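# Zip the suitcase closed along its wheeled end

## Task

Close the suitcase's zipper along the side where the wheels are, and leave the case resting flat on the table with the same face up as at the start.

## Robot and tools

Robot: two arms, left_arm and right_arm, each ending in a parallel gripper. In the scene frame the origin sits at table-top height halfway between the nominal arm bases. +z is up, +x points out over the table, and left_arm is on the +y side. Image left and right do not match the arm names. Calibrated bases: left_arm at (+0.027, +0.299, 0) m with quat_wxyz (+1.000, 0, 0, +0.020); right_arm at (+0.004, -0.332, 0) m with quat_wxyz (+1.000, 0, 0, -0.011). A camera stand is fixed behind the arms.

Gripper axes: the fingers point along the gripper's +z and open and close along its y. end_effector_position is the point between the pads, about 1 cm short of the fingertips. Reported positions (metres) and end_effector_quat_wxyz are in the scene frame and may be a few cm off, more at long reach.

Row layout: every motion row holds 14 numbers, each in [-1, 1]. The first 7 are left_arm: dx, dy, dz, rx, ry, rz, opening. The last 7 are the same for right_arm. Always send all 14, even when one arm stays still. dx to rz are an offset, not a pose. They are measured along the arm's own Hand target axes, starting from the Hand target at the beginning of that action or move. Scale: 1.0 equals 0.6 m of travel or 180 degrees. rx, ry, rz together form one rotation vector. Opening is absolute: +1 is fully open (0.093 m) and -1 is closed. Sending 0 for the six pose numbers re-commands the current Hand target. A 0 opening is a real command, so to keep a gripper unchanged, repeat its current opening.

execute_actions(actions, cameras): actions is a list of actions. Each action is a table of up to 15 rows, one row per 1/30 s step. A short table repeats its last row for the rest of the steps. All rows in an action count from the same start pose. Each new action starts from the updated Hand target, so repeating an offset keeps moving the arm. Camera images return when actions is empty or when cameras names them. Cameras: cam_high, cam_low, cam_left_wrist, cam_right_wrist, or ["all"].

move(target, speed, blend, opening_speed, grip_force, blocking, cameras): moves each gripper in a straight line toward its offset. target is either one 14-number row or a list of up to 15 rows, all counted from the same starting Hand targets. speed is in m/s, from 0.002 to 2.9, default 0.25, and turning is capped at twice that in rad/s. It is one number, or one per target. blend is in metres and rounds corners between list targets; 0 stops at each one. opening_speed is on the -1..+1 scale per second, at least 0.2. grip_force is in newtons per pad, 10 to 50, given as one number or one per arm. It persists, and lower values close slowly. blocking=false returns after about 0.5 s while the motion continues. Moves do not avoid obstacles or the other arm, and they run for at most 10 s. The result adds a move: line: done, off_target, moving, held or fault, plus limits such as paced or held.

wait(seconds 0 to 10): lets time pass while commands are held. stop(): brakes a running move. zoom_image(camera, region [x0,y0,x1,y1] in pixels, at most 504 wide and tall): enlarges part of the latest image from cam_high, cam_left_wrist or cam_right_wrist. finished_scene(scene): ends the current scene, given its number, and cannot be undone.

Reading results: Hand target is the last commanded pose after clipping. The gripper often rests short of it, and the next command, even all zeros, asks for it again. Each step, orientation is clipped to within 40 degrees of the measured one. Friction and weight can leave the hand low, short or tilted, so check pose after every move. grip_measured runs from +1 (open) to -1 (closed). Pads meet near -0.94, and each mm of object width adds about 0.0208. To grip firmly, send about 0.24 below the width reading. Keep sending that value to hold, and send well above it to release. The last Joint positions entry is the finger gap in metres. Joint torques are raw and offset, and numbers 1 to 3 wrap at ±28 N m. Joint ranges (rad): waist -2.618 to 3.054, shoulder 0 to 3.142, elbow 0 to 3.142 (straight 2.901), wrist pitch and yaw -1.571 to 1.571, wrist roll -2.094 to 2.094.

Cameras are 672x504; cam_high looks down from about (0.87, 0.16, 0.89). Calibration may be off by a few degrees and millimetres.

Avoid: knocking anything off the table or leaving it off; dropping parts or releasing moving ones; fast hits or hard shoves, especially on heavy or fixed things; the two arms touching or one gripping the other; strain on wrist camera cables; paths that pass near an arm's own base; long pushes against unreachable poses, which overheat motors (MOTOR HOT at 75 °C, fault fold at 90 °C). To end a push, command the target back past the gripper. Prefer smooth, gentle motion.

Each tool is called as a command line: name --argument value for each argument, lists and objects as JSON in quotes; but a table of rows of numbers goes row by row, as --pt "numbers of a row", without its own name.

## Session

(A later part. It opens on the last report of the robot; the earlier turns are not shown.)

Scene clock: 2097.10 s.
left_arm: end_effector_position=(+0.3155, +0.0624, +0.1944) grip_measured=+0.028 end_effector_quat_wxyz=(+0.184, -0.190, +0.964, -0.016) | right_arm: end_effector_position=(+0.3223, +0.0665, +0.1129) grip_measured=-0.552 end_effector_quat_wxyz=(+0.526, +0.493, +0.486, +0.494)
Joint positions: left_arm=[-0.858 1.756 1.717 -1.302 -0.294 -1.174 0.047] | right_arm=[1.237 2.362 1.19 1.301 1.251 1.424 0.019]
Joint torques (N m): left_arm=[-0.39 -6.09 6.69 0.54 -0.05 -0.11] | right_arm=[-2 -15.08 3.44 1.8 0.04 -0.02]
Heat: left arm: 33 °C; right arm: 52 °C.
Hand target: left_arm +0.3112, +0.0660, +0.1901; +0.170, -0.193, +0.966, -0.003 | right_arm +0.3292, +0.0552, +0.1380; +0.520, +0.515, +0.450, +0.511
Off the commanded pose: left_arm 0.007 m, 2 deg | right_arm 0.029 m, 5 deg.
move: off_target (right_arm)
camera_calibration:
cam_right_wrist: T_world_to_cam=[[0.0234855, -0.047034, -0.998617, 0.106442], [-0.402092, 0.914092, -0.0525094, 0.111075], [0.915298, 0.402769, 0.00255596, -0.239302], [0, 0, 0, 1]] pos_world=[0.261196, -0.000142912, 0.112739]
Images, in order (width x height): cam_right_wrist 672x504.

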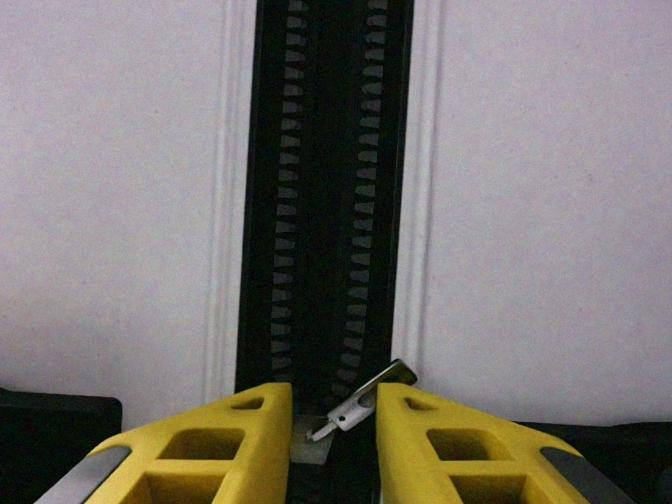

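move --target '[0,0,0,0,0,0,-0.25,0.006,0,0,0,0,0,-0.9]' --opening_speed 0.6

move --target '[0,0,0,0,0,0,-0.25,0,0,0,0,0,0,-0.6]' --opening_speed 0.6 --cameras '["cam_right_wrist"]'

zoom_image --camera "cam_right_wrist" --region '[240, 340, 430, 503]'

Scene clock: 2102.77 s.
left_arm: end_effector_position=(+0.3155, +0.0624, +0.1944) grip_measured=+0.028 end_effector_quat_wxyz=(+0.184, -0.190, +0.964, -0.016) | right_arm: end_effector_position=(+0.3249, +0.0634, +0.1145) grip_measured=-0.896 end_effector_quat_wxyz=(+0.528, +0.497, +0.482, +0.492)
Joint positions: left_arm=[-0.858 1.756 1.717 -1.302 -0.294 -1.174 0.047] | right_arm=[1.23 2.358 1.19 1.301 1.256 1.425 0.002]
Joint torques (N m): left_arm=[-0.28 -5.83 6.78 0.58 -0.02 -0.11] | right_arm=[-1.09 -14.27 4.71 1.72 0.01 -0.03]
Motor temperatures (°C): left_arm=[20 30 33 24 20 19 22] | right_arm=[19 55 27 36 18 20 21]
Heat: left arm: 33 °C; right arm: 55 °C.
Hand target: left_arm +0.3112, +0.0660, +0.1901; +0.170, -0.193, +0.966, -0.003 | right_arm +0.3295, +0.0588, +0.1382; +0.520, +0.515, +0.450, +0.511
Off the commanded pose: left_arm 0.007 m, 2 deg | right_arm 0.025 m, 5 deg.
move: off_target (right_arm)

Scene clock: 2103.47 s.
left_arm: end_effector_position=(+0.3155, +0.0624, +0.1944) grip_measured=+0.028 end_effector_quat_wxyz=(+0.184, -0.190, +0.964, -0.016) | right_arm: end_effector_position=(+0.3263, +0.0620, +0.1166) grip_measured=-0.603 end_effector_quat_wxyz=(+0.528, +0.499, +0.479, +0.492)
Joint positions: left_arm=[-0.858 1.756 1.717 -1.302 -0.294 -1.174 0.047] | right_arm=[1.227 2.354 1.19 1.301 1.258 1.425 0.016]
Joint torques (N m): left_arm=[-0.29 -6.11 6.91 0.55 -0.05 -0.11] | right_arm=[-0.85 -13.81 4.71 1.7 0 -0.03]
Motor temperatures (°C): left_arm=[20 30 33 24 20 19 22] | right_arm=[19 55 27 36 18 20 21]
Heat: left arm: 33 °C; right arm: 55 °C.
Hand target: left_arm +0.3112, +0.0660, +0.1901; +0.170, -0.193, +0.966, -0.003 | right_arm +0.3294, +0.0588, +0.1382; +0.520, +0.515, +0.450, +0.511
Off the commanded pose: left_arm 0.007 m, 2 deg | right_arm 0.022 m, 4 deg.
move: off_target (right_arm)
camera_calibration:
cam_right_wrist: T_world_to_cam=[[0.0249199, -0.0384899, -0.998948, 0.108916], [-0.386372, 0.921238, -0.0451342, 0.11048], [0.922007, 0.38709, 0.00808579, -0.243101], [0, 0, 0, 1]] pos_world=[0.264113, -0.00348396, 0.115753]
Images, in order (width x height): cam_right_wrist 672x504.

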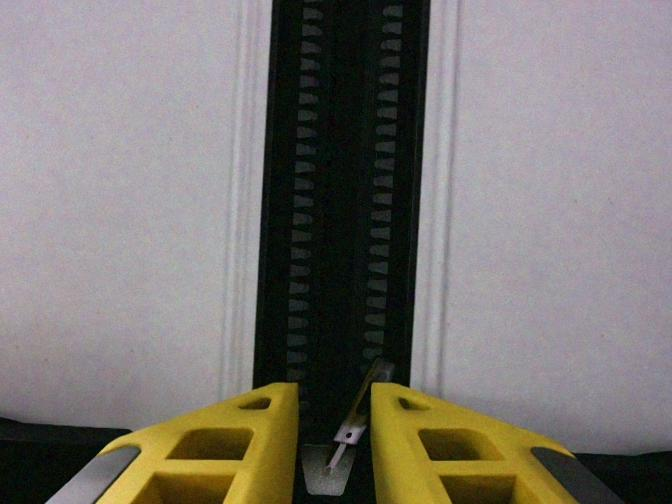

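Scaled by 2.653 from the camera's 672x504 image, which has a finer 960x720 frame.

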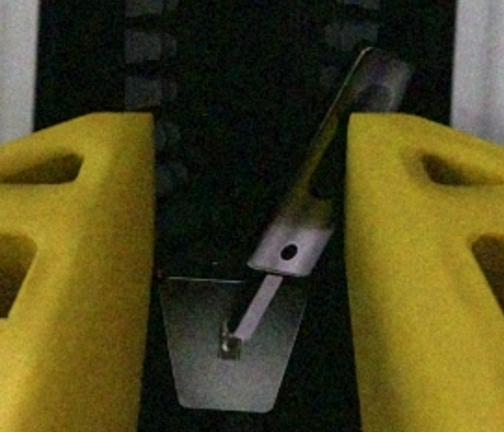

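move --pt "0 0 0 0 0 0 -0.25 0.005 0 0.012 0 0 0 -0.6" --pt "0 0 0 0 0 0 -0.25 0.005 0 0.012 0 0 0 -1" --speed 0.06 --opening_speed 0.8 --cameras '["cam_right_wrist"]'

zoom_image --camera "cam_right_wrist" --region '[240, 340, 430, 503]'

Scene clock: 2112.43 s.
left_arm: end_effector_position=(+0.3155, +0.0624, +0.1944) grip_measured=+0.028 end_effector_quat_wxyz=(+0.184, -0.190, +0.964, -0.016) | right_arm: end_effector_position=(+0.3300, +0.0593, +0.1179) grip_measured=-0.986 end_effector_quat_wxyz=(+0.530, +0.504, +0.474, +0.490)
Joint positions: left_arm=[-0.858 1.756 1.717 -1.302 -0.294 -1.174 0.047] | right_arm=[1.218 2.354 1.195 1.3 1.263 1.427 0]
Joint torques (N m): left_arm=[-0.16 -5.89 6.8 0.55 -0.04 -0.11] | right_arm=[-1.31 -13.18 6.06 1.53 -0.2 -0.01]
Heat: left arm: 33 °C; right arm: 52 °C.
Hand target: left_arm +0.3112, +0.0660, +0.1901; +0.170, -0.193, +0.966, -0.003 | right_arm +0.3368, +0.0613, +0.1388; +0.520, +0.515, +0.450, +0.511
Off the commanded pose: left_arm 0.007 m, 2 deg | right_arm 0.022 m, 4 deg.
move: off_target (right_arm); target 2's new opening was sent with right_arm's hand 0.024 m and 4 deg from that target
camera_calibration:
cam_right_wrist: T_world_to_cam=[[0.0256238, -0.0316618, -0.99917, 0.109455], [-0.373786, 0.926697, -0.038951, 0.109333], [0.927161, 0.374474, 0.0119108, -0.246843], [0, 0, 0, 1]] pos_world=[0.266926, -0.00541696, 0.116563]
Images, in order (width x height): cam_right_wrist 672x504.

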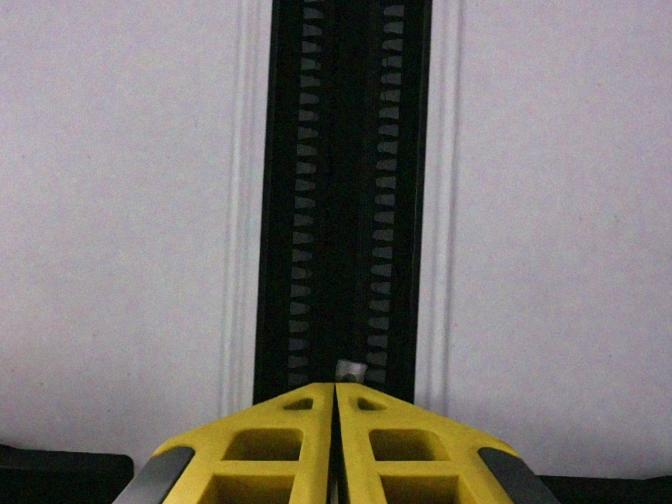

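Scaled by 2.653 from the camera's 672x504 image, which has a finer 960x720 frame.

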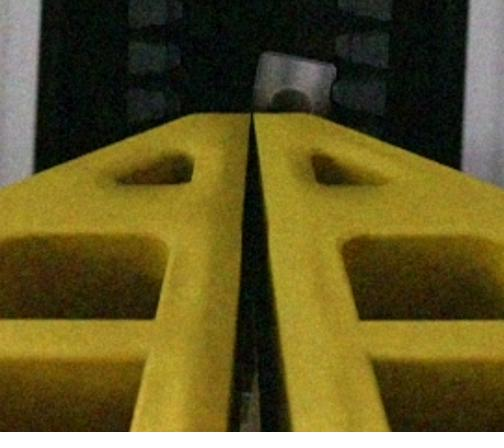

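move --target '[-0.0143,0.082,0,0,0,0,-0.25,-0.095,-0.01,-0.005,0,0,0,-1]' --speed 0.05 --cameras '["cam_right_wrist"]'

Scene clock: 2121.23 s.
left_arm: end_effector_position=(+0.3115, +0.0950, +0.1950) grip_measured=+0.028 end_effector_quat_wxyz=(+0.193, -0.162, +0.967, -0.021) | right_arm: end_effector_position=(+0.3292, +0.0071, +0.0915) grip_measured=-0.986 end_effector_quat_wxyz=(+0.541, +0.493, +0.508, +0.454)
Joint positions: left_arm=[-0.796 1.624 1.562 -1.232 -0.28 -1.049 0.047] | right_arm=[1.171 2.274 0.958 1.305 1.222 1.479 0]
Joint torques (N m): left_arm=[1.47 -8.01 3.88 0.41 -0.02 -0.49] | right_arm=[-0.65 -14.78 2.91 2.55 -0.05 0.03]
Heat: left arm: 33 °C; right arm: 52 °C.
Hand target: left_arm +0.3003, +0.1147, +0.1894; +0.170, -0.194, +0.966, -0.003 | right_arm +0.3302, +0.0050, +0.1294; +0.520, +0.515, +0.450, +0.511
Off the commanded pose: left_arm 0.023 m, 5 deg | right_arm 0.038 m, 10 deg.
move: off_target (left_arm, right_arm)
camera_calibration:
cam_right_wrist: T_world_to_cam=[[-0.0277348, -0.122014, -0.992141, 0.0989851], [-0.373189, 0.922025, -0.102959, 0.162039], [0.927341, 0.3674, -0.0711064, -0.218667], [0, 0, 0, 1]] pos_world=[0.265995, -0.0569885, 0.0993419]
Images, in order (width x height): cam_right_wrist 672x504.

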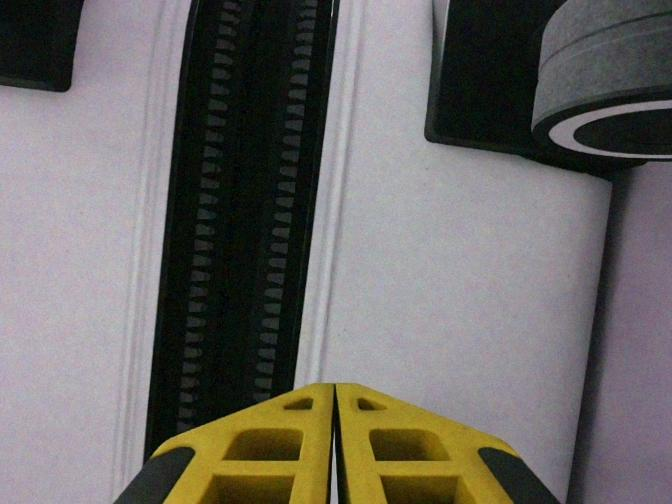

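zoom_image --camera "cam_right_wrist" --region '[240, 340, 430, 503]'

Scaled by 2.653 from the camera's 672x504 image, which has a finer 960x720 frame.

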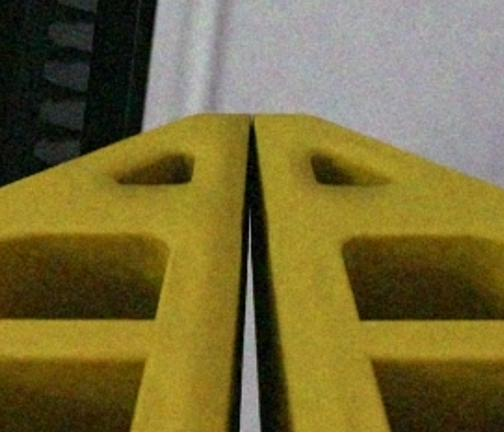

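move --pt "0.008 -0.035 0 0 0 0 -0.25 0 0 -0.05 0 0 0 -0.55" --pt "0.008 -0.035 0 0 0 0 -0.25 0.18 0.015 -0.06 0 0 0 -0.55" --speed 0.12 --cameras '["cam_right_wrist"]'

Scene clock: 2132.90 s.
left_arm: end_effector_position=(+0.3104, +0.0919, +0.1946) grip_measured=+0.028 end_effector_quat_wxyz=(+0.190, -0.166, +0.967, -0.017) | right_arm: end_effector_position=(+0.3044, +0.1048, +0.1339) grip_measured=-0.552 end_effector_quat_wxyz=(+0.529, +0.517, +0.457, +0.494)
Joint positions: left_arm=[-0.807 1.641 1.582 -1.251 -0.285 -1.07 0.047] | right_arm=[1.306 2.433 1.413 1.266 1.374 1.357 0.019]
Joint torques (N m): left_arm=[-0.81 -3.99 7.87 0.44 -0.06 -0.65] | right_arm=[0.85 -10.88 7.08 1.57 -0.29 -0.26]
Motor temperatures (°C): left_arm=[20 31 32 24 20 19 22] | right_arm=[19 53 27 42 18 20 21]
Heat: left arm: 32 °C; right arm: 53 °C.
Hand target: left_arm +0.3040, +0.0935, +0.1893; +0.170, -0.194, +0.966, -0.003 | right_arm +0.3015, +0.1148, +0.1423; +0.520, +0.515, +0.450, +0.511
Off the commanded pose: left_arm 0.008 m, 4 deg | right_arm 0.013 m, 2 deg.
move: off_target (left_arm, right_arm)
camera_calibration:
cam_right_wrist: T_world_to_cam=[[0.0328441, 0.00225142, -0.999458, 0.121772], [-0.351417, 0.936172, -0.00943935, 0.0464409], [0.935643, 0.351536, 0.0315389, -0.24318], [0, 0, 0, 1]] pos_world=[0.23985, 0.0417356, 0.129814]
Images, in order (width x height): cam_right_wrist 672x504.

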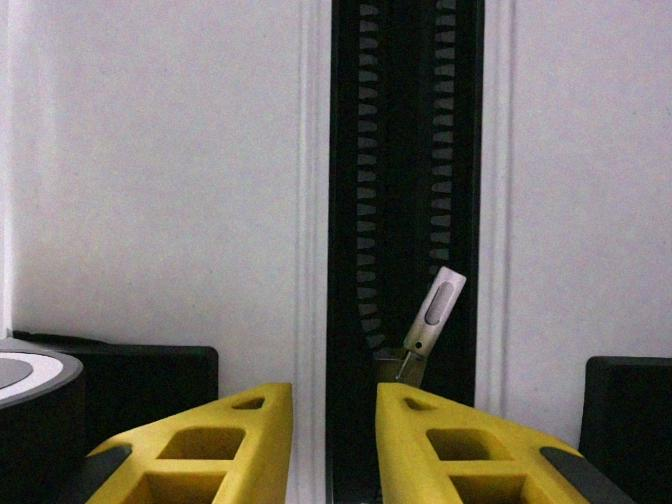

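move --pt "0 0 0 0 0 0 -0.25 -0.01 -0.028 0 0 0 0 -0.55" --pt "0 0 0 0 0 0 -0.25 -0.02 -0.026 0.02 0 0 0 -0.55" --speed 0.08 --cameras '["cam_right_wrist"]'

Scene clock: 2139.67 s.
left_arm: end_effector_position=(+0.3104, +0.0919, +0.1946) grip_measured=+0.028 end_effector_quat_wxyz=(+0.190, -0.166, +0.967, -0.017) | right_arm: end_effector_position=(+0.3109, +0.1058, +0.1218) grip_measured=-0.552 end_effector_quat_wxyz=(+0.527, +0.508, +0.466, +0.496)
Joint positions: left_arm=[-0.807 1.641 1.582 -1.251 -0.285 -1.07 0.047] | right_arm=[1.292 2.458 1.407 1.266 1.338 1.373 0.019]
Joint torques (N m): left_arm=[-0.96 -4.1 7.91 0.45 -0.04 -0.64] | right_arm=[-0.77 -12.18 3.85 1.71 -0.21 -0.04]
Heat: left arm: 32 °C; right arm: 52 °C.
Hand target: left_arm +0.3040, +0.0935, +0.1893; +0.170, -0.194, +0.966, -0.003 | right_arm +0.3137, +0.1027, +0.1269; +0.520, +0.515, +0.450, +0.511
Off the commanded pose: left_arm 0.008 m, 4 deg | right_arm 0.007 m, 3 deg.
move: off_target (left_arm, right_arm)
camera_calibration:
cam_right_wrist: T_world_to_cam=[[0.0335456, -0.0114763, -0.999371, 0.110696], [-0.371223, 0.928256, -0.0231204, 0.0562513], [0.927938, 0.371765, 0.0268786, -0.248361], [0, 0, 0, 1]] pos_world=[0.247632, 0.0413867, 0.118603]
Images, in order (width x height): cam_right_wrist 672x504.

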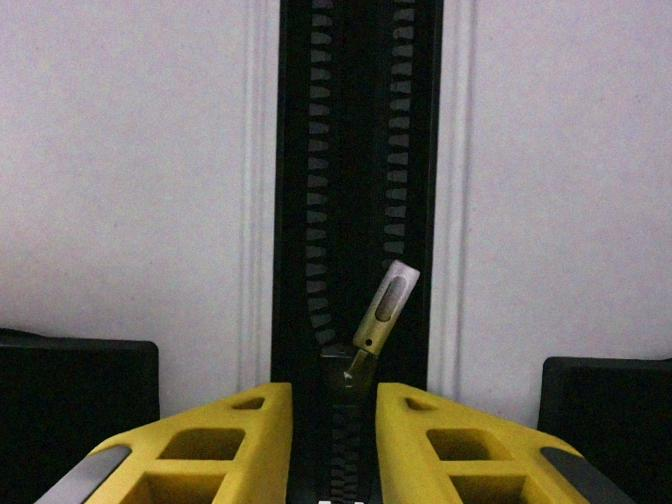

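move --target '[0,0,0,0,0,0,-0.25,-0.045,0.008,0.012,0,0,0,-0.5]' --speed 0.08 --cameras '["cam_right_wrist"]'

Scene clock: 2145.27 s.
left_arm: end_effector_position=(+0.3095, +0.0890, +0.1946) grip_measured=+0.028 end_effector_quat_wxyz=(+0.190, -0.170, +0.967, -0.019) | right_arm: end_effector_position=(+0.3110, +0.0953, +0.1086) grip_measured=-0.502 end_effector_quat_wxyz=(+0.516, +0.488, +0.491, +0.505)
Joint positions: left_arm=[-0.814 1.645 1.586 -1.251 -0.285 -1.085 0.047] | right_arm=[1.279 2.421 1.289 1.271 1.261 1.425 0.021]
Joint torques (N m): left_arm=[-0.29 -4.33 7.58 0.45 -0.04 -0.48] | right_arm=[-2.22 -15.19 2.54 2.02 0.32 -0.18]
Heat: left arm: 33 °C; right arm: 53 °C.
Hand target: left_arm +0.3040, +0.0936, +0.1892; +0.170, -0.193, +0.966, -0.003 | right_arm +0.3185, +0.0751, +0.1305; +0.520, +0.515, +0.450, +0.511
Off the commanded pose: left_arm 0.009 m, 4 deg | right_arm 0.031 m, 6 deg.
move: off_target (left_arm, right_arm)
camera_calibration:
cam_right_wrist: T_world_to_cam=[[0.0267345, -0.0352489, -0.999021, 0.101658], [-0.431213, 0.901209, -0.0433373, 0.0891575], [0.901854, 0.431949, 0.00889358, -0.239879], [0, 0, 0, 1]] pos_world=[0.252064, 0.0268494, 0.107555]
Images, in order (width x height): cam_right_wrist 672x504.

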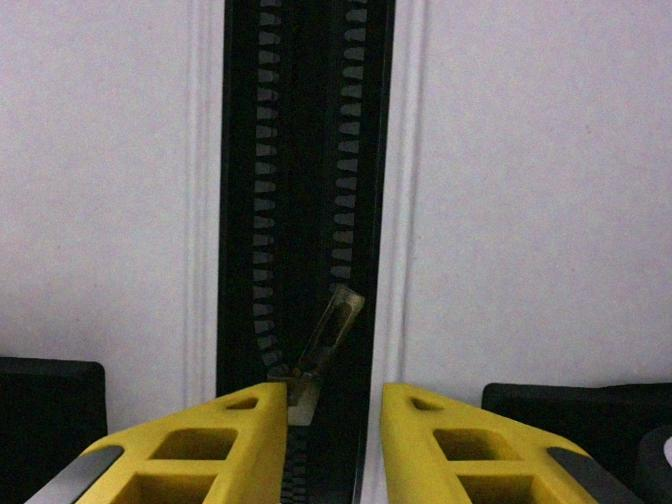

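move --target '[0,0,0,0,0,0,-0.25,-0.018,0.006,0.0,0,0,0,-0.5]' --speed 0.08 --cameras '["cam_right_wrist"]'

Scene clock: 2150.57 s.
left_arm: end_effector_position=(+0.3095, +0.0890, +0.1946) grip_measured=+0.028 end_effector_quat_wxyz=(+0.190, -0.170, +0.967, -0.019) | right_arm: end_effector_position=(+0.3118, +0.0832, +0.1084) grip_measured=-0.502 end_effector_quat_wxyz=(+0.518, +0.487, +0.496, +0.499)
Joint positions: left_arm=[-0.814 1.645 1.586 -1.251 -0.285 -1.085 0.047] | right_arm=[1.269 2.387 1.229 1.271 1.254 1.435 0.021]
Joint torques (N m): left_arm=[-0.32 -4.6 7.51 0.48 -0.05 -0.53] | right_arm=[-1.89 -15.12 2.5 2.14 0.35 -0.18]
Heat: left arm: 32 °C; right arm: 53 °C.
Hand target: left_arm +0.3040, +0.0936, +0.1892; +0.170, -0.193, +0.966, -0.003 | right_arm +0.3175, +0.0642, +0.1335; +0.520, +0.515, +0.450, +0.511
Off the commanded pose: left_arm 0.009 m, 4 deg | right_arm 0.032 m, 6 deg.
move: off_target (left_arm, right_arm)
camera_calibration:
cam_right_wrist: T_world_to_cam=[[0.0196819, -0.0491993, -0.998595, 0.104426], [-0.428781, 0.901859, -0.0528844, 0.100715], [0.903194, 0.429219, -0.00334537, -0.234207], [0, 0, 0, 1]] pos_world=[0.252664, 0.0148334, 0.108822]
Images, in order (width x height): cam_right_wrist 672x504.

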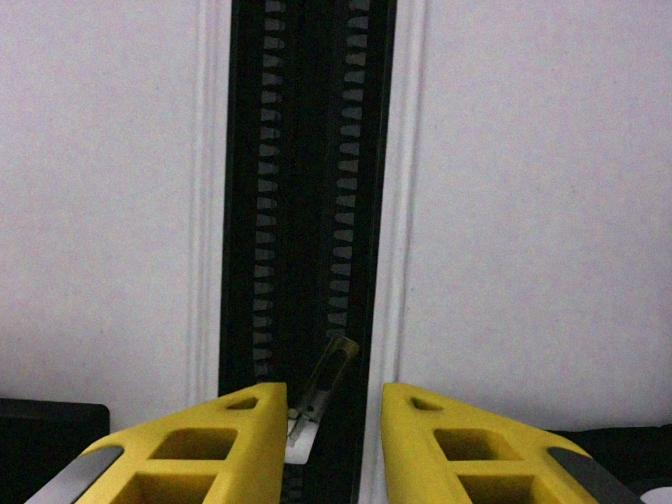

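Slightly more plus push in, then clamp.

move --pt "0 0 0 0 0 0 -0.25 -0.018 0.006 0.012 0 0 0 -0.5" --pt "0 0 0 0 0 0 -0.25 -0.018 0.006 0.012 0 0 0 -1" --speed 0.08 --opening_speed 0.7 --cameras '["cam_right_wrist"]'

zoom_image --camera "cam_right_wrist" --region '[240, 340, 430, 503]'

Scene clock: 2157.27 s.
left_arm: end_effector_position=(+0.3095, +0.0890, +0.1946) grip_measured=+0.028 end_effector_quat_wxyz=(+0.190, -0.170, +0.967, -0.019) | right_arm: end_effector_position=(+0.3228, +0.0591, +0.1045) grip_measured=-0.986 end_effector_quat_wxyz=(+0.531, +0.494, +0.493, +0.479)
Joint positions: left_arm=[-0.814 1.645 1.586 -1.251 -0.285 -1.085 0.047] | right_arm=[1.232 2.358 1.166 1.271 1.262 1.444 0]
Joint torques (N m): left_arm=[-0.39 -4.36 7.62 0.45 -0.02 -0.51] | right_arm=[-0.65 -15.57 3.45 2.13 0.05 -0.13]
Heat: left arm: 32 °C; right arm: 53 °C.
Hand target: left_arm +0.3040, +0.0936, +0.1892; +0.170, -0.193, +0.966, -0.003 | right_arm +0.3237, +0.0526, +0.1370; +0.520, +0.515, +0.450, +0.511
Off the commanded pose: left_arm 0.009 m, 4 deg | right_arm 0.033 m, 7 deg.
move: off_target (left_arm, right_arm); target 2's new opening was sent with right_arm's hand 0.034 m and 7 deg from that target
camera_calibration:
cam_right_wrist: T_world_to_cam=[[0.0052764, -0.0723469, -0.997366, 0.105041], [-0.389111, 0.918626, -0.0686938, 0.114773], [0.921176, 0.388448, -0.0233039, -0.235128], [0, 0, 0, 1]] pos_world=[0.260699, -0.0064992, 0.107169]
Images, in order (width x height): cam_right_wrist 672x504.

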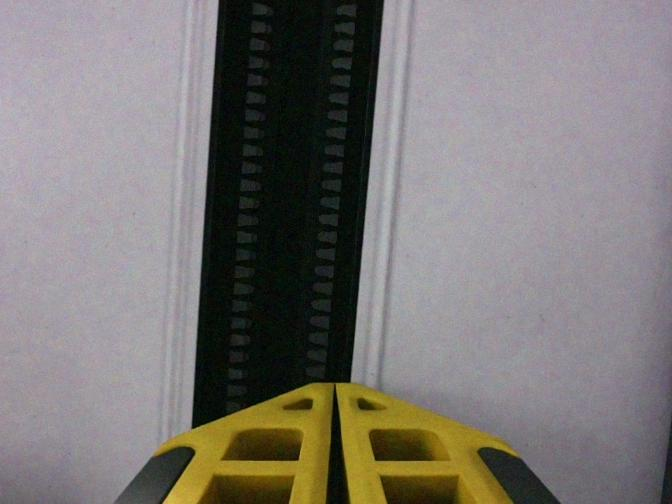

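Scaled by 2.653 from the camera's 672x504 image, which has a finer 960x720 frame.

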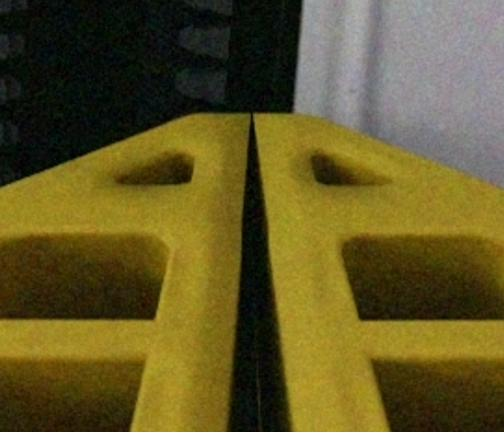

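move --pt "0 0 0 0 0 0 -0.25 0 0 -0.015 0 0 0 -0.45" --pt "0 0 0 0 0 0 -0.25 0 0 -0.06 0 0 0 -0.45" --pt "0 0 0 0 0 0 -0.25 0.06 -0.02 -0.06 0 0 0 -0.45" --speed 0.08 --cameras '["cam_right_wrist"]'

Scene clock: 2165.03 s.
left_arm: end_effector_position=(+0.3095, +0.0890, +0.1946) grip_measured=+0.028 end_effector_quat_wxyz=(+0.190, -0.170, +0.967, -0.019) | right_arm: end_effector_position=(+0.2922, +0.0892, +0.1142) grip_measured=-0.453 end_effector_quat_wxyz=(+0.528, +0.502, +0.479, +0.490)
Joint positions: left_arm=[-0.814 1.645 1.586 -1.251 -0.285 -1.085 0.047] | right_arm=[1.32 2.405 1.276 1.305 1.355 1.386 0.023]
Joint torques (N m): left_arm=[-0.27 -4.46 7.71 0.45 -0.03 -0.51] | right_arm=[0.36 -10.36 6.32 1.98 0.02 -0.21]
Motor temperatures (°C): left_arm=[20 29 32 23 20 19 23] | right_arm=[19 55 27 39 18 20 21]
Heat: left arm: 32 °C; right arm: 55 °C.
Hand target: left_arm +0.3040, +0.0936, +0.1892; +0.170, -0.193, +0.966, -0.003 | right_arm +0.2913, +0.0918, +0.1247; +0.520, +0.515, +0.450, +0.511
Off the commanded pose: left_arm 0.009 m, 4 deg | right_arm 0.011 m, 4 deg.
move: off_target (left_arm, right_arm)
camera_calibration:
cam_right_wrist: T_world_to_cam=[[0.0199738, -0.0364522, -0.999136, 0.109627], [-0.382334, 0.9231, -0.0413214, 0.0704487], [0.923808, 0.382829, 0.0045009, -0.221874], [0, 0, 0, 1]] pos_world=[0.229714, 0.0239047, 0.113442]
Images, in order (width x height): cam_right_wrist 672x504.

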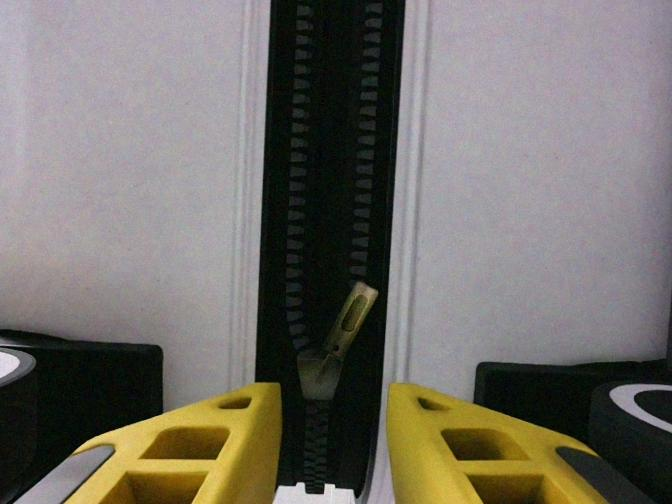

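move --target '[0,0,0,0,0,0,-0.25,0,0.004,0.055,0,0,0,-0.45]' --speed 0.08 --cameras '["cam_right_wrist"]'

Scene clock: 2170.30 s.
left_arm: end_effector_position=(+0.3098, +0.0888, +0.1947) grip_measured=+0.028 end_effector_quat_wxyz=(+0.190, -0.170, +0.967, -0.019) | right_arm: end_effector_position=(+0.3163, +0.0848, +0.1233) grip_measured=-0.453 end_effector_quat_wxyz=(+0.527, +0.511, +0.463, +0.497)
Joint positions: left_arm=[-0.814 1.645 1.586 -1.25 -0.285 -1.085 0.047] | right_arm=[1.267 2.406 1.309 1.302 1.319 1.393 0.023]
Joint torques (N m): left_arm=[-0.39 -4.41 7.62 0.43 -0.06 -0.52] | right_arm=[-1.28 -10.33 6.9 1.46 -0.33 0]
Heat: left arm: 32 °C; right arm: 53 °C.
Hand target: left_arm +0.3040, +0.0935, +0.1893; +0.170, -0.194, +0.966, -0.003 | right_arm +0.3240, +0.0892, +0.1292; +0.520, +0.515, +0.450, +0.511
Off the commanded pose: left_arm 0.009 m, 4 deg | right_arm 0.011 m, 2 deg.
move: off_target (left_arm, right_arm)
camera_calibration:
cam_right_wrist: T_world_to_cam=[[0.0351861, -0.00442911, -0.999371, 0.110637], [-0.366675, 0.930193, -0.0170325, 0.0754743], [0.929684, 0.367043, 0.0311059, -0.246272], [0, 0, 0, 1]] pos_world=[0.252737, 0.020677, 0.119514]
Images, in order (width x height): cam_right_wrist 672x504.

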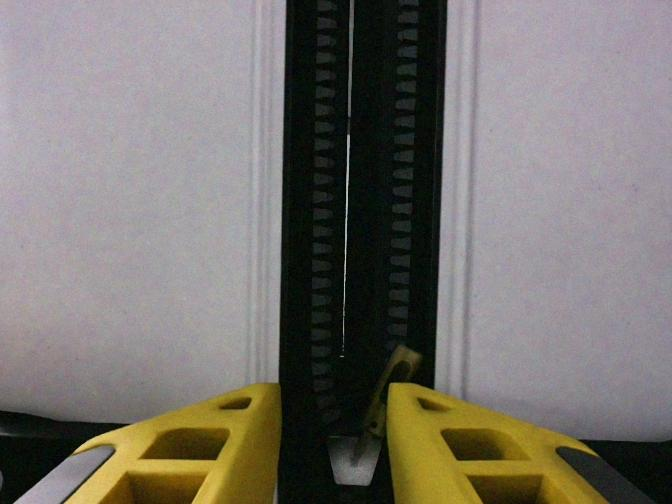

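move --pt "0 0 0 0 0 0 -0.25 0 -0.02 -0.018 0 0 0 -0.45" --pt "0 0 0 0 0 0 -0.25 0 -0.02 0 0 0 0 -0.45" --speed 0.08 --cameras '["cam_right_wrist"]'

Scene clock: 2175.27 s.
left_arm: end_effector_position=(+0.3098, +0.0888, +0.1947) grip_measured=+0.028 end_effector_quat_wxyz=(+0.190, -0.170, +0.967, -0.019) | right_arm: end_effector_position=(+0.3148, +0.0865, +0.1105) grip_measured=-0.452 end_effector_quat_wxyz=(+0.529, +0.508, +0.469, +0.492)
Joint positions: left_arm=[-0.814 1.645 1.586 -1.25 -0.285 -1.085 0.047] | right_arm=[1.272 2.436 1.314 1.303 1.322 1.399 0.023]
Joint torques (N m): left_arm=[-0.31 -4.45 7.58 0.4 -0.05 -0.52] | right_arm=[-1.73 -10.22 6.87 1.62 -0.36 -0.02]
Heat: left arm: 32 °C; right arm: 53 °C.
Hand target: left_arm +0.3040, +0.0935, +0.1893; +0.170, -0.194, +0.966, -0.003 | right_arm +0.3247, +0.0899, +0.1173; +0.520, +0.515, +0.450, +0.511
Off the commanded pose: left_arm 0.009 m, 4 deg | right_arm 0.013 m, 3 deg.
move: off_target (left_arm, right_arm)
camera_calibration:
cam_right_wrist: T_world_to_cam=[[0.0274214, -0.0212661, -0.999398, 0.101892], [-0.368286, 0.929232, -0.029878, 0.0751966], [0.929308, 0.368884, 0.0176488, -0.243656], [0, 0, 0, 1]] pos_world=[0.251332, 0.0221727, 0.108378]
Images, in order (width x height): cam_right_wrist 672x504.

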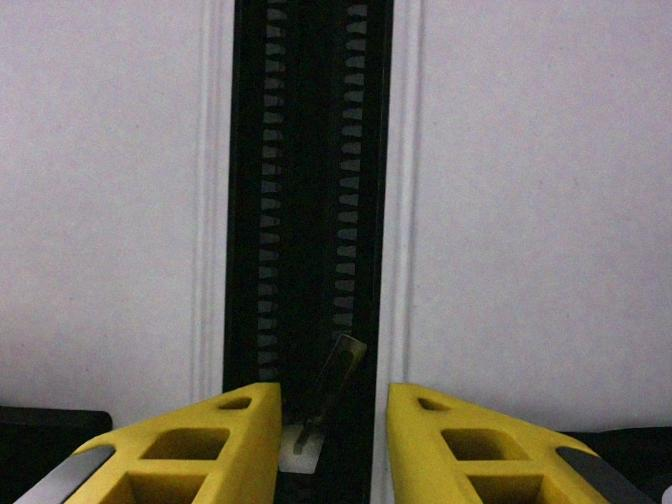

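move --target '[0,0,0,0,0,0,-0.25,0,0.0,0.006,0,0,0,-1]' --opening_speed 0.7 --cameras '["cam_right_wrist"]'

zoom_image --camera "cam_right_wrist" --region '[240, 340, 430, 503]'

Scene clock: 2180.13 s.
left_arm: end_effector_position=(+0.3098, +0.0888, +0.1947) grip_measured=+0.028 end_effector_quat_wxyz=(+0.190, -0.170, +0.967, -0.019) | right_arm: end_effector_position=(+0.3155, +0.0863, +0.1035) grip_measured=-0.986 end_effector_quat_wxyz=(+0.532, +0.505, +0.475, +0.486)
Joint positions: left_arm=[-0.814 1.645 1.586 -1.25 -0.285 -1.085 0.047] | right_arm=[1.27 2.45 1.314 1.296 1.32 1.401 0]
Joint torques (N m): left_arm=[-0.36 -4.48 7.53 0.43 -0.09 -0.52] | right_arm=[-2.25 -11.38 7.01 1.68 -0.4 0.02]
Heat: left arm: 32 °C; right arm: 52 °C.
Hand target: left_arm +0.3040, +0.0935, +0.1893; +0.170, -0.194, +0.966, -0.003 | right_arm +0.3282, +0.0897, +0.1175; +0.520, +0.515, +0.450, +0.512
Off the commanded pose: left_arm 0.009 m, 4 deg | right_arm 0.019 m, 4 deg.
move: off_target (left_arm, right_arm)
camera_calibration:
cam_right_wrist: T_world_to_cam=[[0.0216304, -0.0382425, -0.999034, 0.0980363], [-0.36854, 0.928592, -0.0435254, 0.0769594], [0.92936, 0.369126, 0.00599197, -0.242948], [0, 0, 0, 1]] pos_world=[0.252029, 0.0219636, 0.102747]
Images, in order (width x height): cam_right_wrist 672x504.

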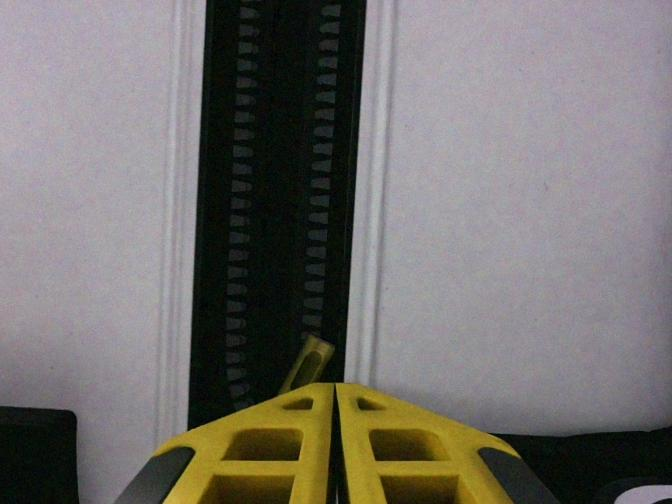

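Scaled by 2.653 from the camera's 672x504 image, which has a finer 960x720 frame.

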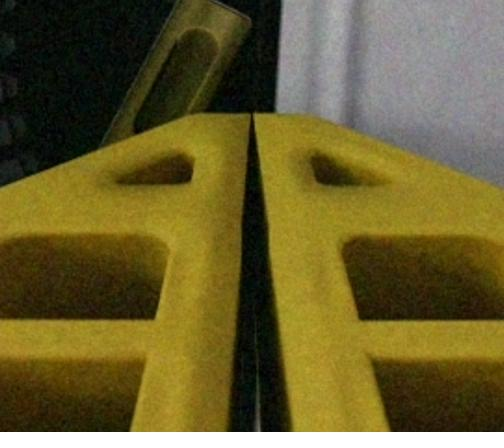

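move --pt "0 0 0 0 0 0 -0.25 0 0 -0.01 0 0 0 -0.4" --pt "0 0 0 0 0 0 -0.25 0 0.03 -0.025 0 0 0 -0.4" --pt "0 0 0 0 0 0 -0.25 -0.005 0.018 0 0 0 0 -0.4" --speed 0.08 --cameras '["cam_right_wrist"]'

Scene clock: 2190.17 s.
left_arm: end_effector_position=(+0.3102, +0.0893, +0.1946) grip_measured=+0.028 end_effector_quat_wxyz=(+0.191, -0.170, +0.967, -0.017) | right_arm: end_effector_position=(+0.3159, +0.0873, +0.1107) grip_measured=-0.403 end_effector_quat_wxyz=(+0.530, +0.510, +0.466, +0.492)
Joint positions: left_arm=[-0.814 1.646 1.586 -1.25 -0.289 -1.083 0.047] | right_arm=[1.27 2.443 1.325 1.308 1.325 1.395 0.026]
Joint torques (N m): left_arm=[-0.27 -4.6 7.54 0.42 -0.04 -0.51] | right_arm=[-2.4 -14.02 4.62 1.49 -0.46 -0.01]
Heat: left arm: 32 °C; right arm: 51 °C.
Hand target: left_arm +0.3040, +0.0935, +0.1893; +0.170, -0.194, +0.966, -0.003 | right_arm +0.3274, +0.0860, +0.1281; +0.520, +0.515, +0.450, +0.511
Off the commanded pose: left_arm 0.009 m, 4 deg | right_arm 0.021 m, 3 deg.
move: off_target (left_arm, right_arm)
camera_calibration:
cam_right_wrist: T_world_to_cam=[[0.0294066, -0.0159813, -0.99944, 0.100886], [-0.363869, 0.931098, -0.0255946, 0.0727557], [0.930986, 0.364418, 0.0215654, -0.245578], [0, 0, 0, 1]] pos_world=[0.252137, 0.0233626, 0.107988]
Images, in order (width x height): cam_right_wrist 672x504.

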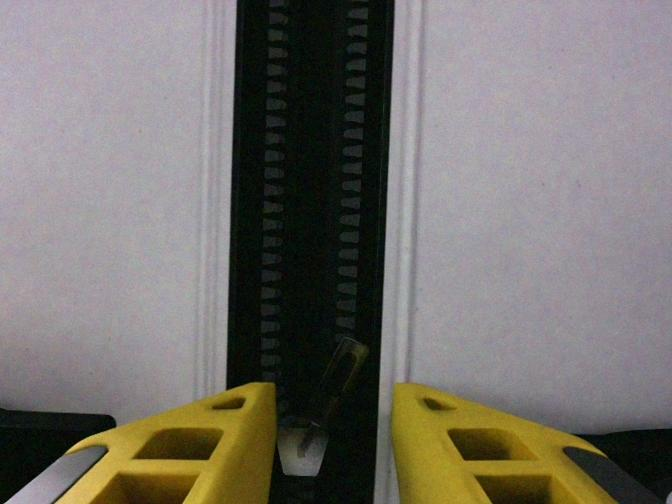

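move --target '[0,0,0,0,0,0,-0.25,-0.012,0.008,0.0,0,0,0,-1]' --speed 0.05 --opening_speed 0.7 --cameras '["cam_right_wrist"]'

zoom_image --camera "cam_right_wrist" --region '[240, 340, 430, 503]'

Scene clock: 2196.03 s.
left_arm: end_effector_position=(+0.3102, +0.0893, +0.1946) grip_measured=+0.028 end_effector_quat_wxyz=(+0.191, -0.170, +0.967, -0.017) | right_arm: end_effector_position=(+0.3172, +0.0852, +0.1025) grip_measured=-0.986 end_effector_quat_wxyz=(+0.531, +0.497, +0.482, +0.489)
Joint positions: left_arm=[-0.814 1.646 1.586 -1.25 -0.289 -1.083 0.047] | right_arm=[1.264 2.443 1.295 1.302 1.296 1.397 0]
Joint torques (N m): left_arm=[-0.28 -4.64 7.58 0.42 -0.03 -0.55] | right_arm=[-2.19 -16.54 3.89 1.63 -0.18 0.02]
Motor temperatures (°C): left_arm=[20 28 32 22 20 19 23] | right_arm=[19 50 28 38 18 20 21]
Heat: left arm: 32 °C; right arm: 50 °C.
Hand target: left_arm +0.3040, +0.0935, +0.1893; +0.170, -0.194, +0.966, -0.003 | right_arm +0.3265, +0.0787, +0.1325; +0.520, +0.515, +0.450, +0.512
Off the commanded pose: left_arm 0.009 m, 4 deg | right_arm 0.032 m, 5 deg.
move: off_target (left_arm, right_arm)
camera_calibration:
cam_right_wrist: T_world_to_cam=[[0.0235732, -0.0490113, -0.99852, 0.0972478], [-0.38499, 0.921321, -0.0543109, 0.0855086], [0.92262, 0.3857, 0.00284962, -0.242988], [0, 0, 0, 1]] pos_world=[0.254813, 0.019706, 0.10244]
Images, in order (width x height): cam_right_wrist 672x504.

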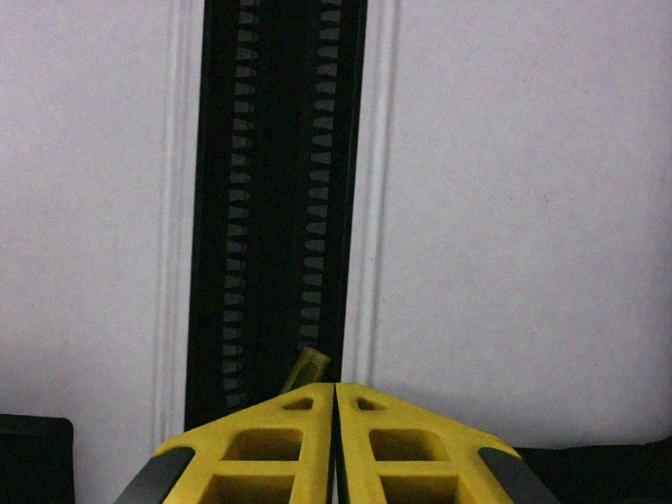

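Scaled by 2.653 from the camera's 672x504 image, which has a finer 960x720 frame.

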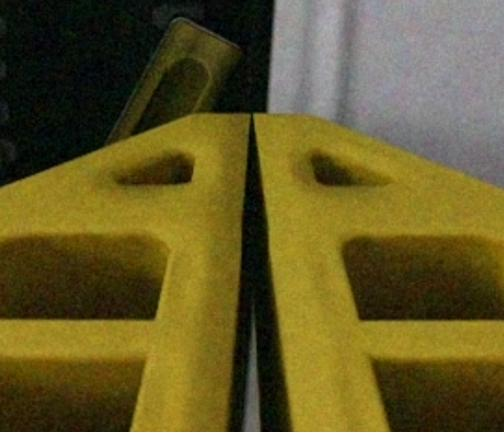

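move --pt "0 0 0 0 0 0 -0.25 0 0 -0.01 0 0 0 -0.4" --pt "0 0 0 0 0 0 -0.25 0 0.02 -0.02 0 0 0 -0.4" --pt "0 0 0 0 0 0 -0.25 0.0 0.02 0 0 0 0 -0.4" --speed 0.08

move --target '[0,0,0,0,0,0,-0.25,0,0,0,0,0,0,-0.75]' --opening_speed 0.7 --cameras '["cam_right_wrist"]'

Scene clock: 2206.13 s.
left_arm: end_effector_position=(+0.3102, +0.0893, +0.1946) grip_measured=+0.028 end_effector_quat_wxyz=(+0.191, -0.170, +0.967, -0.017) | right_arm: end_effector_position=(+0.3178, +0.0815, +0.1132) grip_measured=-0.403 end_effector_quat_wxyz=(+0.529, +0.503, +0.473, +0.493)
Joint positions: left_arm=[-0.814 1.646 1.586 -1.25 -0.289 -1.083 0.047] | right_arm=[1.261 2.414 1.283 1.303 1.301 1.402 0.026]
Joint torques (N m): left_arm=[-0.35 -4.53 7.47 0.47 -0.01 -0.5] | right_arm=[-1.81 -16.96 4.37 1.37 -0.24 -0.07]
Heat: left arm: 32 °C; right arm: 53 °C.
Hand target: left_arm +0.3040, +0.0935, +0.1893; +0.170, -0.194, +0.966, -0.003 | right_arm +0.3257, +0.0780, +0.1445; +0.520, +0.515, +0.450, +0.511
Off the commanded pose: left_arm 0.009 m, 4 deg | right_arm 0.032 m, 4 deg.
move: off_target (left_arm, right_arm)

Scene clock: 2206.87 s.
left_arm: end_effector_position=(+0.3102, +0.0893, +0.1946) grip_measured=+0.028 end_effector_quat_wxyz=(+0.191, -0.170, +0.967, -0.017) | right_arm: end_effector_position=(+0.3180, +0.0820, +0.1091) grip_measured=-0.747 end_effector_quat_wxyz=(+0.534, +0.498, +0.484, +0.482)
Joint positions: left_arm=[-0.814 1.646 1.586 -1.25 -0.289 -1.083 0.047] | right_arm=[1.261 2.414 1.283 1.268 1.302 1.402 0.009]
Joint torques (N m): left_arm=[-0.42 -4.57 7.51 0.41 0 -0.54] | right_arm=[-1.8 -17.07 4.36 1.68 -0.23 -0.04]
Heat: left arm: 32 °C; right arm: 53 °C.
Hand target: left_arm +0.3040, +0.0935, +0.1893; +0.170, -0.194, +0.966, -0.003 | right_arm +0.3257, +0.0780, +0.1445; +0.520, +0.515, +0.450, +0.511
Off the commanded pose: left_arm 0.009 m, 4 deg | right_arm 0.036 m, 6 deg.
move: off_target (left_arm, right_arm)
camera_calibration:
cam_right_wrist: T_world_to_cam=[[0.017109, -0.0601592, -0.998042, 0.106561], [-0.377178, 0.924052, -0.0621651, 0.0872913], [0.925983, 0.377503, -0.00688111, -0.241923], [0, 0, 0, 1]] pos_world=[0.255118, 0.0170757, 0.110114]
Images, in order (width x height): cam_right_wrist 672x504.

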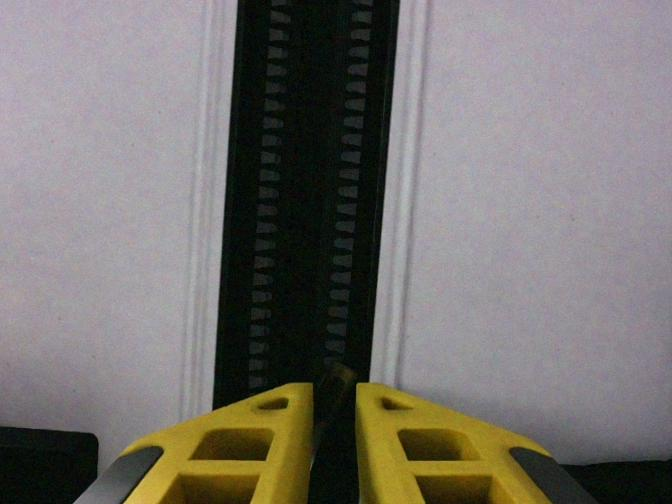

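Tab centred between jaws. Close.

execute_actions --actions '[[[0,0,0,0,0,0,-0.25,0,0,0,0,0,0,-0.82],[0,0,0,0,0,0,-0.25,0,0,0,0,0,0,-0.88],[0,0,0,0,0,0,-0.25,0,0,0,0,0,0,-0.94],[0,0,0,0,0,0,-0.25,0,0,0,0,0,0,-1]]]' --cameras '["cam_right_wrist"]'

zoom_image --camera "cam_right_wrist" --region '[240, 340, 430, 503]'

Scene clock: 2213.90 s.
left_arm: end_effector_position=(+0.3102, +0.0893, +0.1946) grip_measured=+0.028 end_effector_quat_wxyz=(+0.191, -0.170, +0.967, -0.017) | right_arm: end_effector_position=(+0.3206, +0.0809, +0.1103) grip_measured=-0.986 end_effector_quat_wxyz=(+0.535, +0.498, +0.483, +0.483)
Joint positions: left_arm=[-0.814 1.646 1.586 -1.25 -0.289 -1.083 0.047] | right_arm=[1.255 2.412 1.283 1.268 1.297 1.402 0]
Joint torques (N m): left_arm=[-0.34 -4.49 7.5 0.44 0.01 -0.5] | right_arm=[-1.26 -16.88 4.4 1.67 -0.19 -0.03]
Motor temperatures (°C): left_arm=[20 28 32 22 20 19 23] | right_arm=[19 57 27 38 18 20 20]
Heat: left arm: 32 °C; right arm: 57 °C.
Hand target: left_arm +0.3040, +0.0935, +0.1893; +0.170, -0.194, +0.966, -0.003 | right_arm +0.3256, +0.0781, +0.1445; +0.520, +0.515, +0.450, +0.511
Off the commanded pose: left_arm 0.009 m, 4 deg | right_arm 0.035 m, 6 deg.
camera_calibration:
cam_right_wrist: T_world_to_cam=[[0.0183803, -0.0582364, -0.998134, 0.107115], [-0.375605, 0.924779, -0.0608731, 0.0886265], [0.926598, 0.376022, -0.00487619, -0.244119], [0, 0, 0, 1]] pos_world=[0.25752, 0.0160724, 0.11112]
Images, in order (width x height): cam_right_wrist 672x504.

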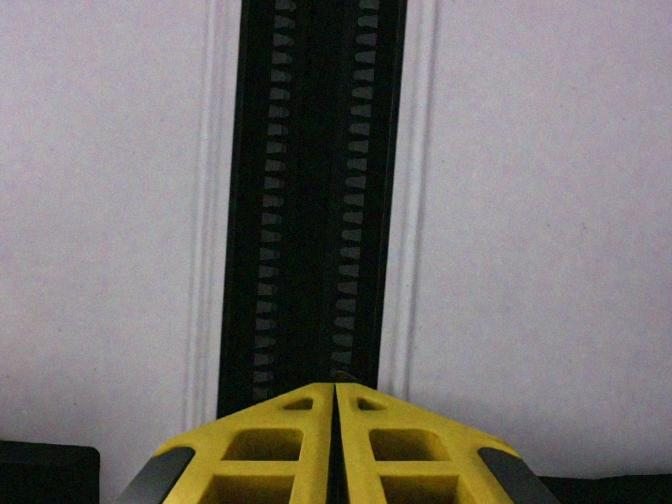

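Scaled by 2.653 from the camera's 672x504 image, which has a finer 960x720 frame.

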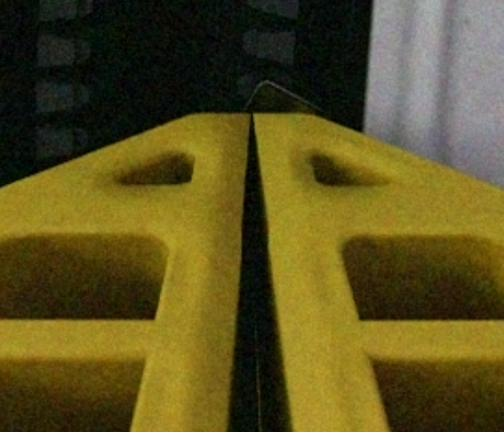

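move --target '[-0.008,0.05,0,0,0,0,-0.25,-0.06,0,-0.012,0,0,0,-1]' --speed 0.05 --cameras '["cam_right_wrist"]'

zoom_image --camera "cam_right_wrist" --region '[240, 340, 430, 503]'

Scene clock: 2219.97 s.
left_arm: end_effector_position=(+0.3085, +0.1029, +0.1950) grip_measured=+0.028 end_effector_quat_wxyz=(+0.194, -0.160, +0.968, -0.022) | right_arm: end_effector_position=(+0.3144, +0.0467, +0.1057) grip_measured=-0.986 end_effector_quat_wxyz=(+0.541, +0.492, +0.500, +0.464)
Joint positions: left_arm=[-0.784 1.591 1.527 -1.224 -0.277 -1.03 0.047] | right_arm=[1.242 2.317 1.104 1.27 1.288 1.431 0]
Joint torques (N m): left_arm=[1.48 -7.6 3.75 0.4 -0.03 -0.54] | right_arm=[-0.77 -15.76 3.25 2.24 -0.1 0]
Motor temperatures (°C): left_arm=[20 28 32 22 20 19 23] | right_arm=[19 60 27 38 18 20 21]
Heat: left arm: 32 °C; right arm: 60 °C.
Hand target: left_arm +0.2969, +0.1230, +0.1886; +0.170, -0.193, +0.966, -0.003 | right_arm +0.3159, +0.0428, +0.1419; +0.520, +0.515, +0.450, +0.511
Off the commanded pose: left_arm 0.024 m, 5 deg | right_arm 0.036 m, 9 deg.
move: off_target (left_arm, right_arm)
camera_calibration:
cam_right_wrist: T_world_to_cam=[[-0.00671642, -0.106667, -0.994272, 0.110466], [-0.375058, 0.921978, -0.0963773, 0.121362], [0.926977, 0.372263, -0.0461986, -0.221199], [0, 0, 0, 1]] pos_world=[0.251307, -0.0177658, 0.111311]
Images, in order (width x height): cam_right_wrist 672x504.

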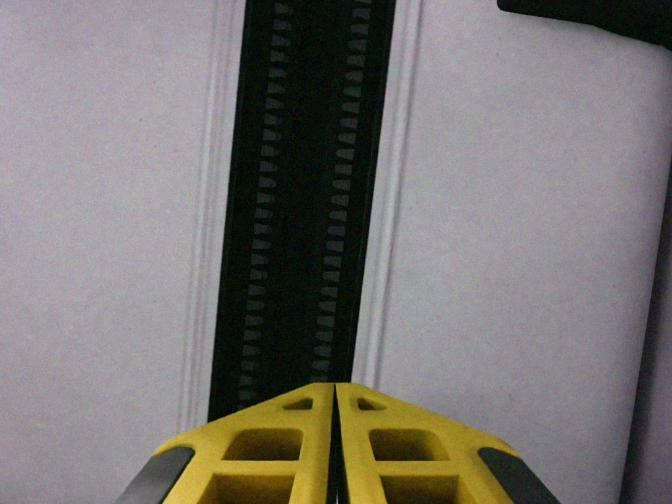

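Scaled by 2.653 from the camera's 672x504 image, which has a finer 960x720 frame.

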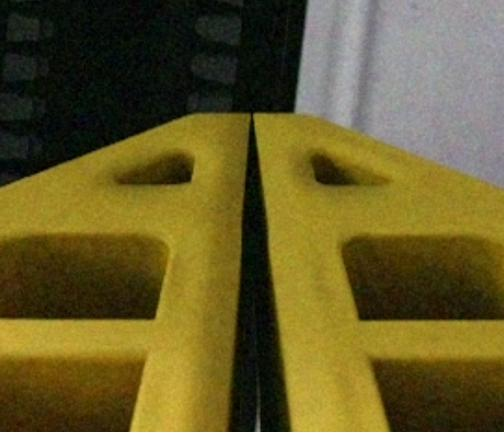

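move --pt "0.006 -0.035 0 0 0 0 -0.25 0 -0.03 -0.05 0 0 0 -1" --pt "0.006 -0.035 0 0 0 0 -0.25 0.13 -0.03 -0.06 0 0 0 -1" --speed 0.12 --cameras '["cam_right_wrist"]'

Scene clock: 2228.77 s.
left_arm: end_effector_position=(+0.3079, +0.0999, +0.1947) grip_measured=+0.028 end_effector_quat_wxyz=(+0.191, -0.163, +0.968, -0.017) | right_arm: end_effector_position=(+0.2878, +0.1225, +0.1182) grip_measured=-0.986 end_effector_quat_wxyz=(+0.526, +0.503, +0.474, +0.496)
Joint positions: left_arm=[-0.793 1.609 1.548 -1.242 -0.281 -1.048 0.047] | right_arm=[1.348 2.489 1.453 1.269 1.379 1.341 0]
Joint torques (N m): left_arm=[-0.76 -3.88 7.66 0.47 -0.06 -0.7] | right_arm=[0.2 -11.06 6.69 1.84 -0.02 -0.25]
Motor temperatures (°C): left_arm=[20 28 32 22 20 19 23] | right_arm=[19 62 27 39 18 20 21]
Heat: left arm: 32 °C; right arm: 62 °C.
Hand target: left_arm +0.3017, +0.1022, +0.1890; +0.170, -0.194, +0.966, -0.003 | right_arm +0.2869, +0.1241, +0.1263; +0.520, +0.515, +0.450, +0.511
Off the commanded pose: left_arm 0.009 m, 5 deg | right_arm 0.008 m, 4 deg.
move: off_target (left_arm, right_arm)
camera_calibration:
cam_right_wrist: T_world_to_cam=[[0.0274356, -0.0236428, -0.999344, 0.111364], [-0.383994, 0.922768, -0.0323732, 0.0376165], [0.922928, 0.38463, 0.016238, -0.2319], [0, 0, 0, 1]] pos_world=[0.225416, 0.0571173, 0.116274]
Images, in order (width x height): cam_right_wrist 672x504.

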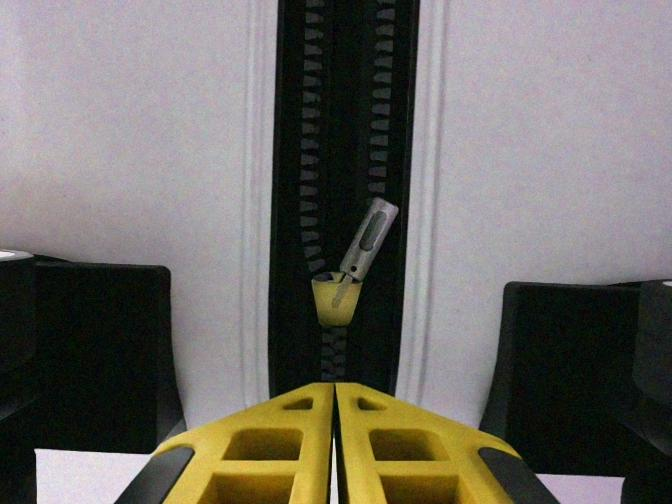

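move --pt "0 0 0 0 0 0 -0.25 0.012 0.003 0.01 0 0 0 -1" --pt "0 0 0 0 0 0 -0.25 0.012 0.006 0.052 0 0 0 -1" --speed 0.08 --cameras '["cam_right_wrist"]'

Scene clock: 2235.47 s.
left_arm: end_effector_position=(+0.3081, +0.0998, +0.1947) grip_measured=+0.028 end_effector_quat_wxyz=(+0.191, -0.163, +0.968, -0.017) | right_arm: end_effector_position=(+0.3119, +0.1247, +0.1263) grip_measured=-0.986 end_effector_quat_wxyz=(+0.526, +0.511, +0.460, +0.501)
Joint positions: left_arm=[-0.793 1.611 1.549 -1.242 -0.282 -1.049 0.047] | right_arm=[1.302 2.508 1.522 1.239 1.35 1.352 0]
Joint torques (N m): left_arm=[-0.84 -3.99 7.69 0.46 -0.06 -0.68] | right_arm=[-1.05 -11.6 7.23 1.3 -0.31 0]
Motor temperatures (°C): left_arm=[20 28 33 22 20 19 23] | right_arm=[19 59 28 38 18 20 21]
Heat: left arm: 33 °C; right arm: 59 °C.
Hand target: left_arm +0.3017, +0.1023, +0.1891; +0.170, -0.194, +0.966, -0.003 | right_arm +0.3182, +0.1287, +0.1322; +0.520, +0.515, +0.450, +0.512
Off the commanded pose: left_arm 0.009 m, 4 deg | right_arm 0.010 m, 2 deg.
move: off_target (left_arm)
camera_calibration:
cam_right_wrist: T_world_to_cam=[[0.0401782, 0.00403614, -0.999184, 0.111406], [-0.368578, 0.929531, -0.0110661, 0.0368212], [0.928728, 0.368722, 0.0388345, -0.257817], [0, 0, 0, 1]] pos_world=[0.248537, 0.0603868, 0.121735]
Images, in order (width x height): cam_right_wrist 672x504.

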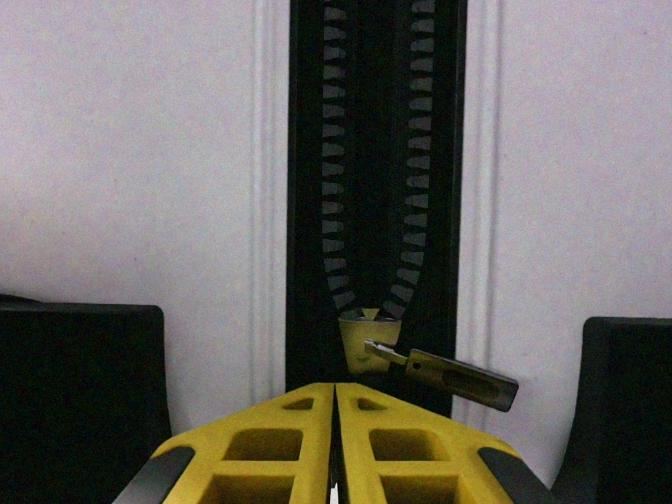

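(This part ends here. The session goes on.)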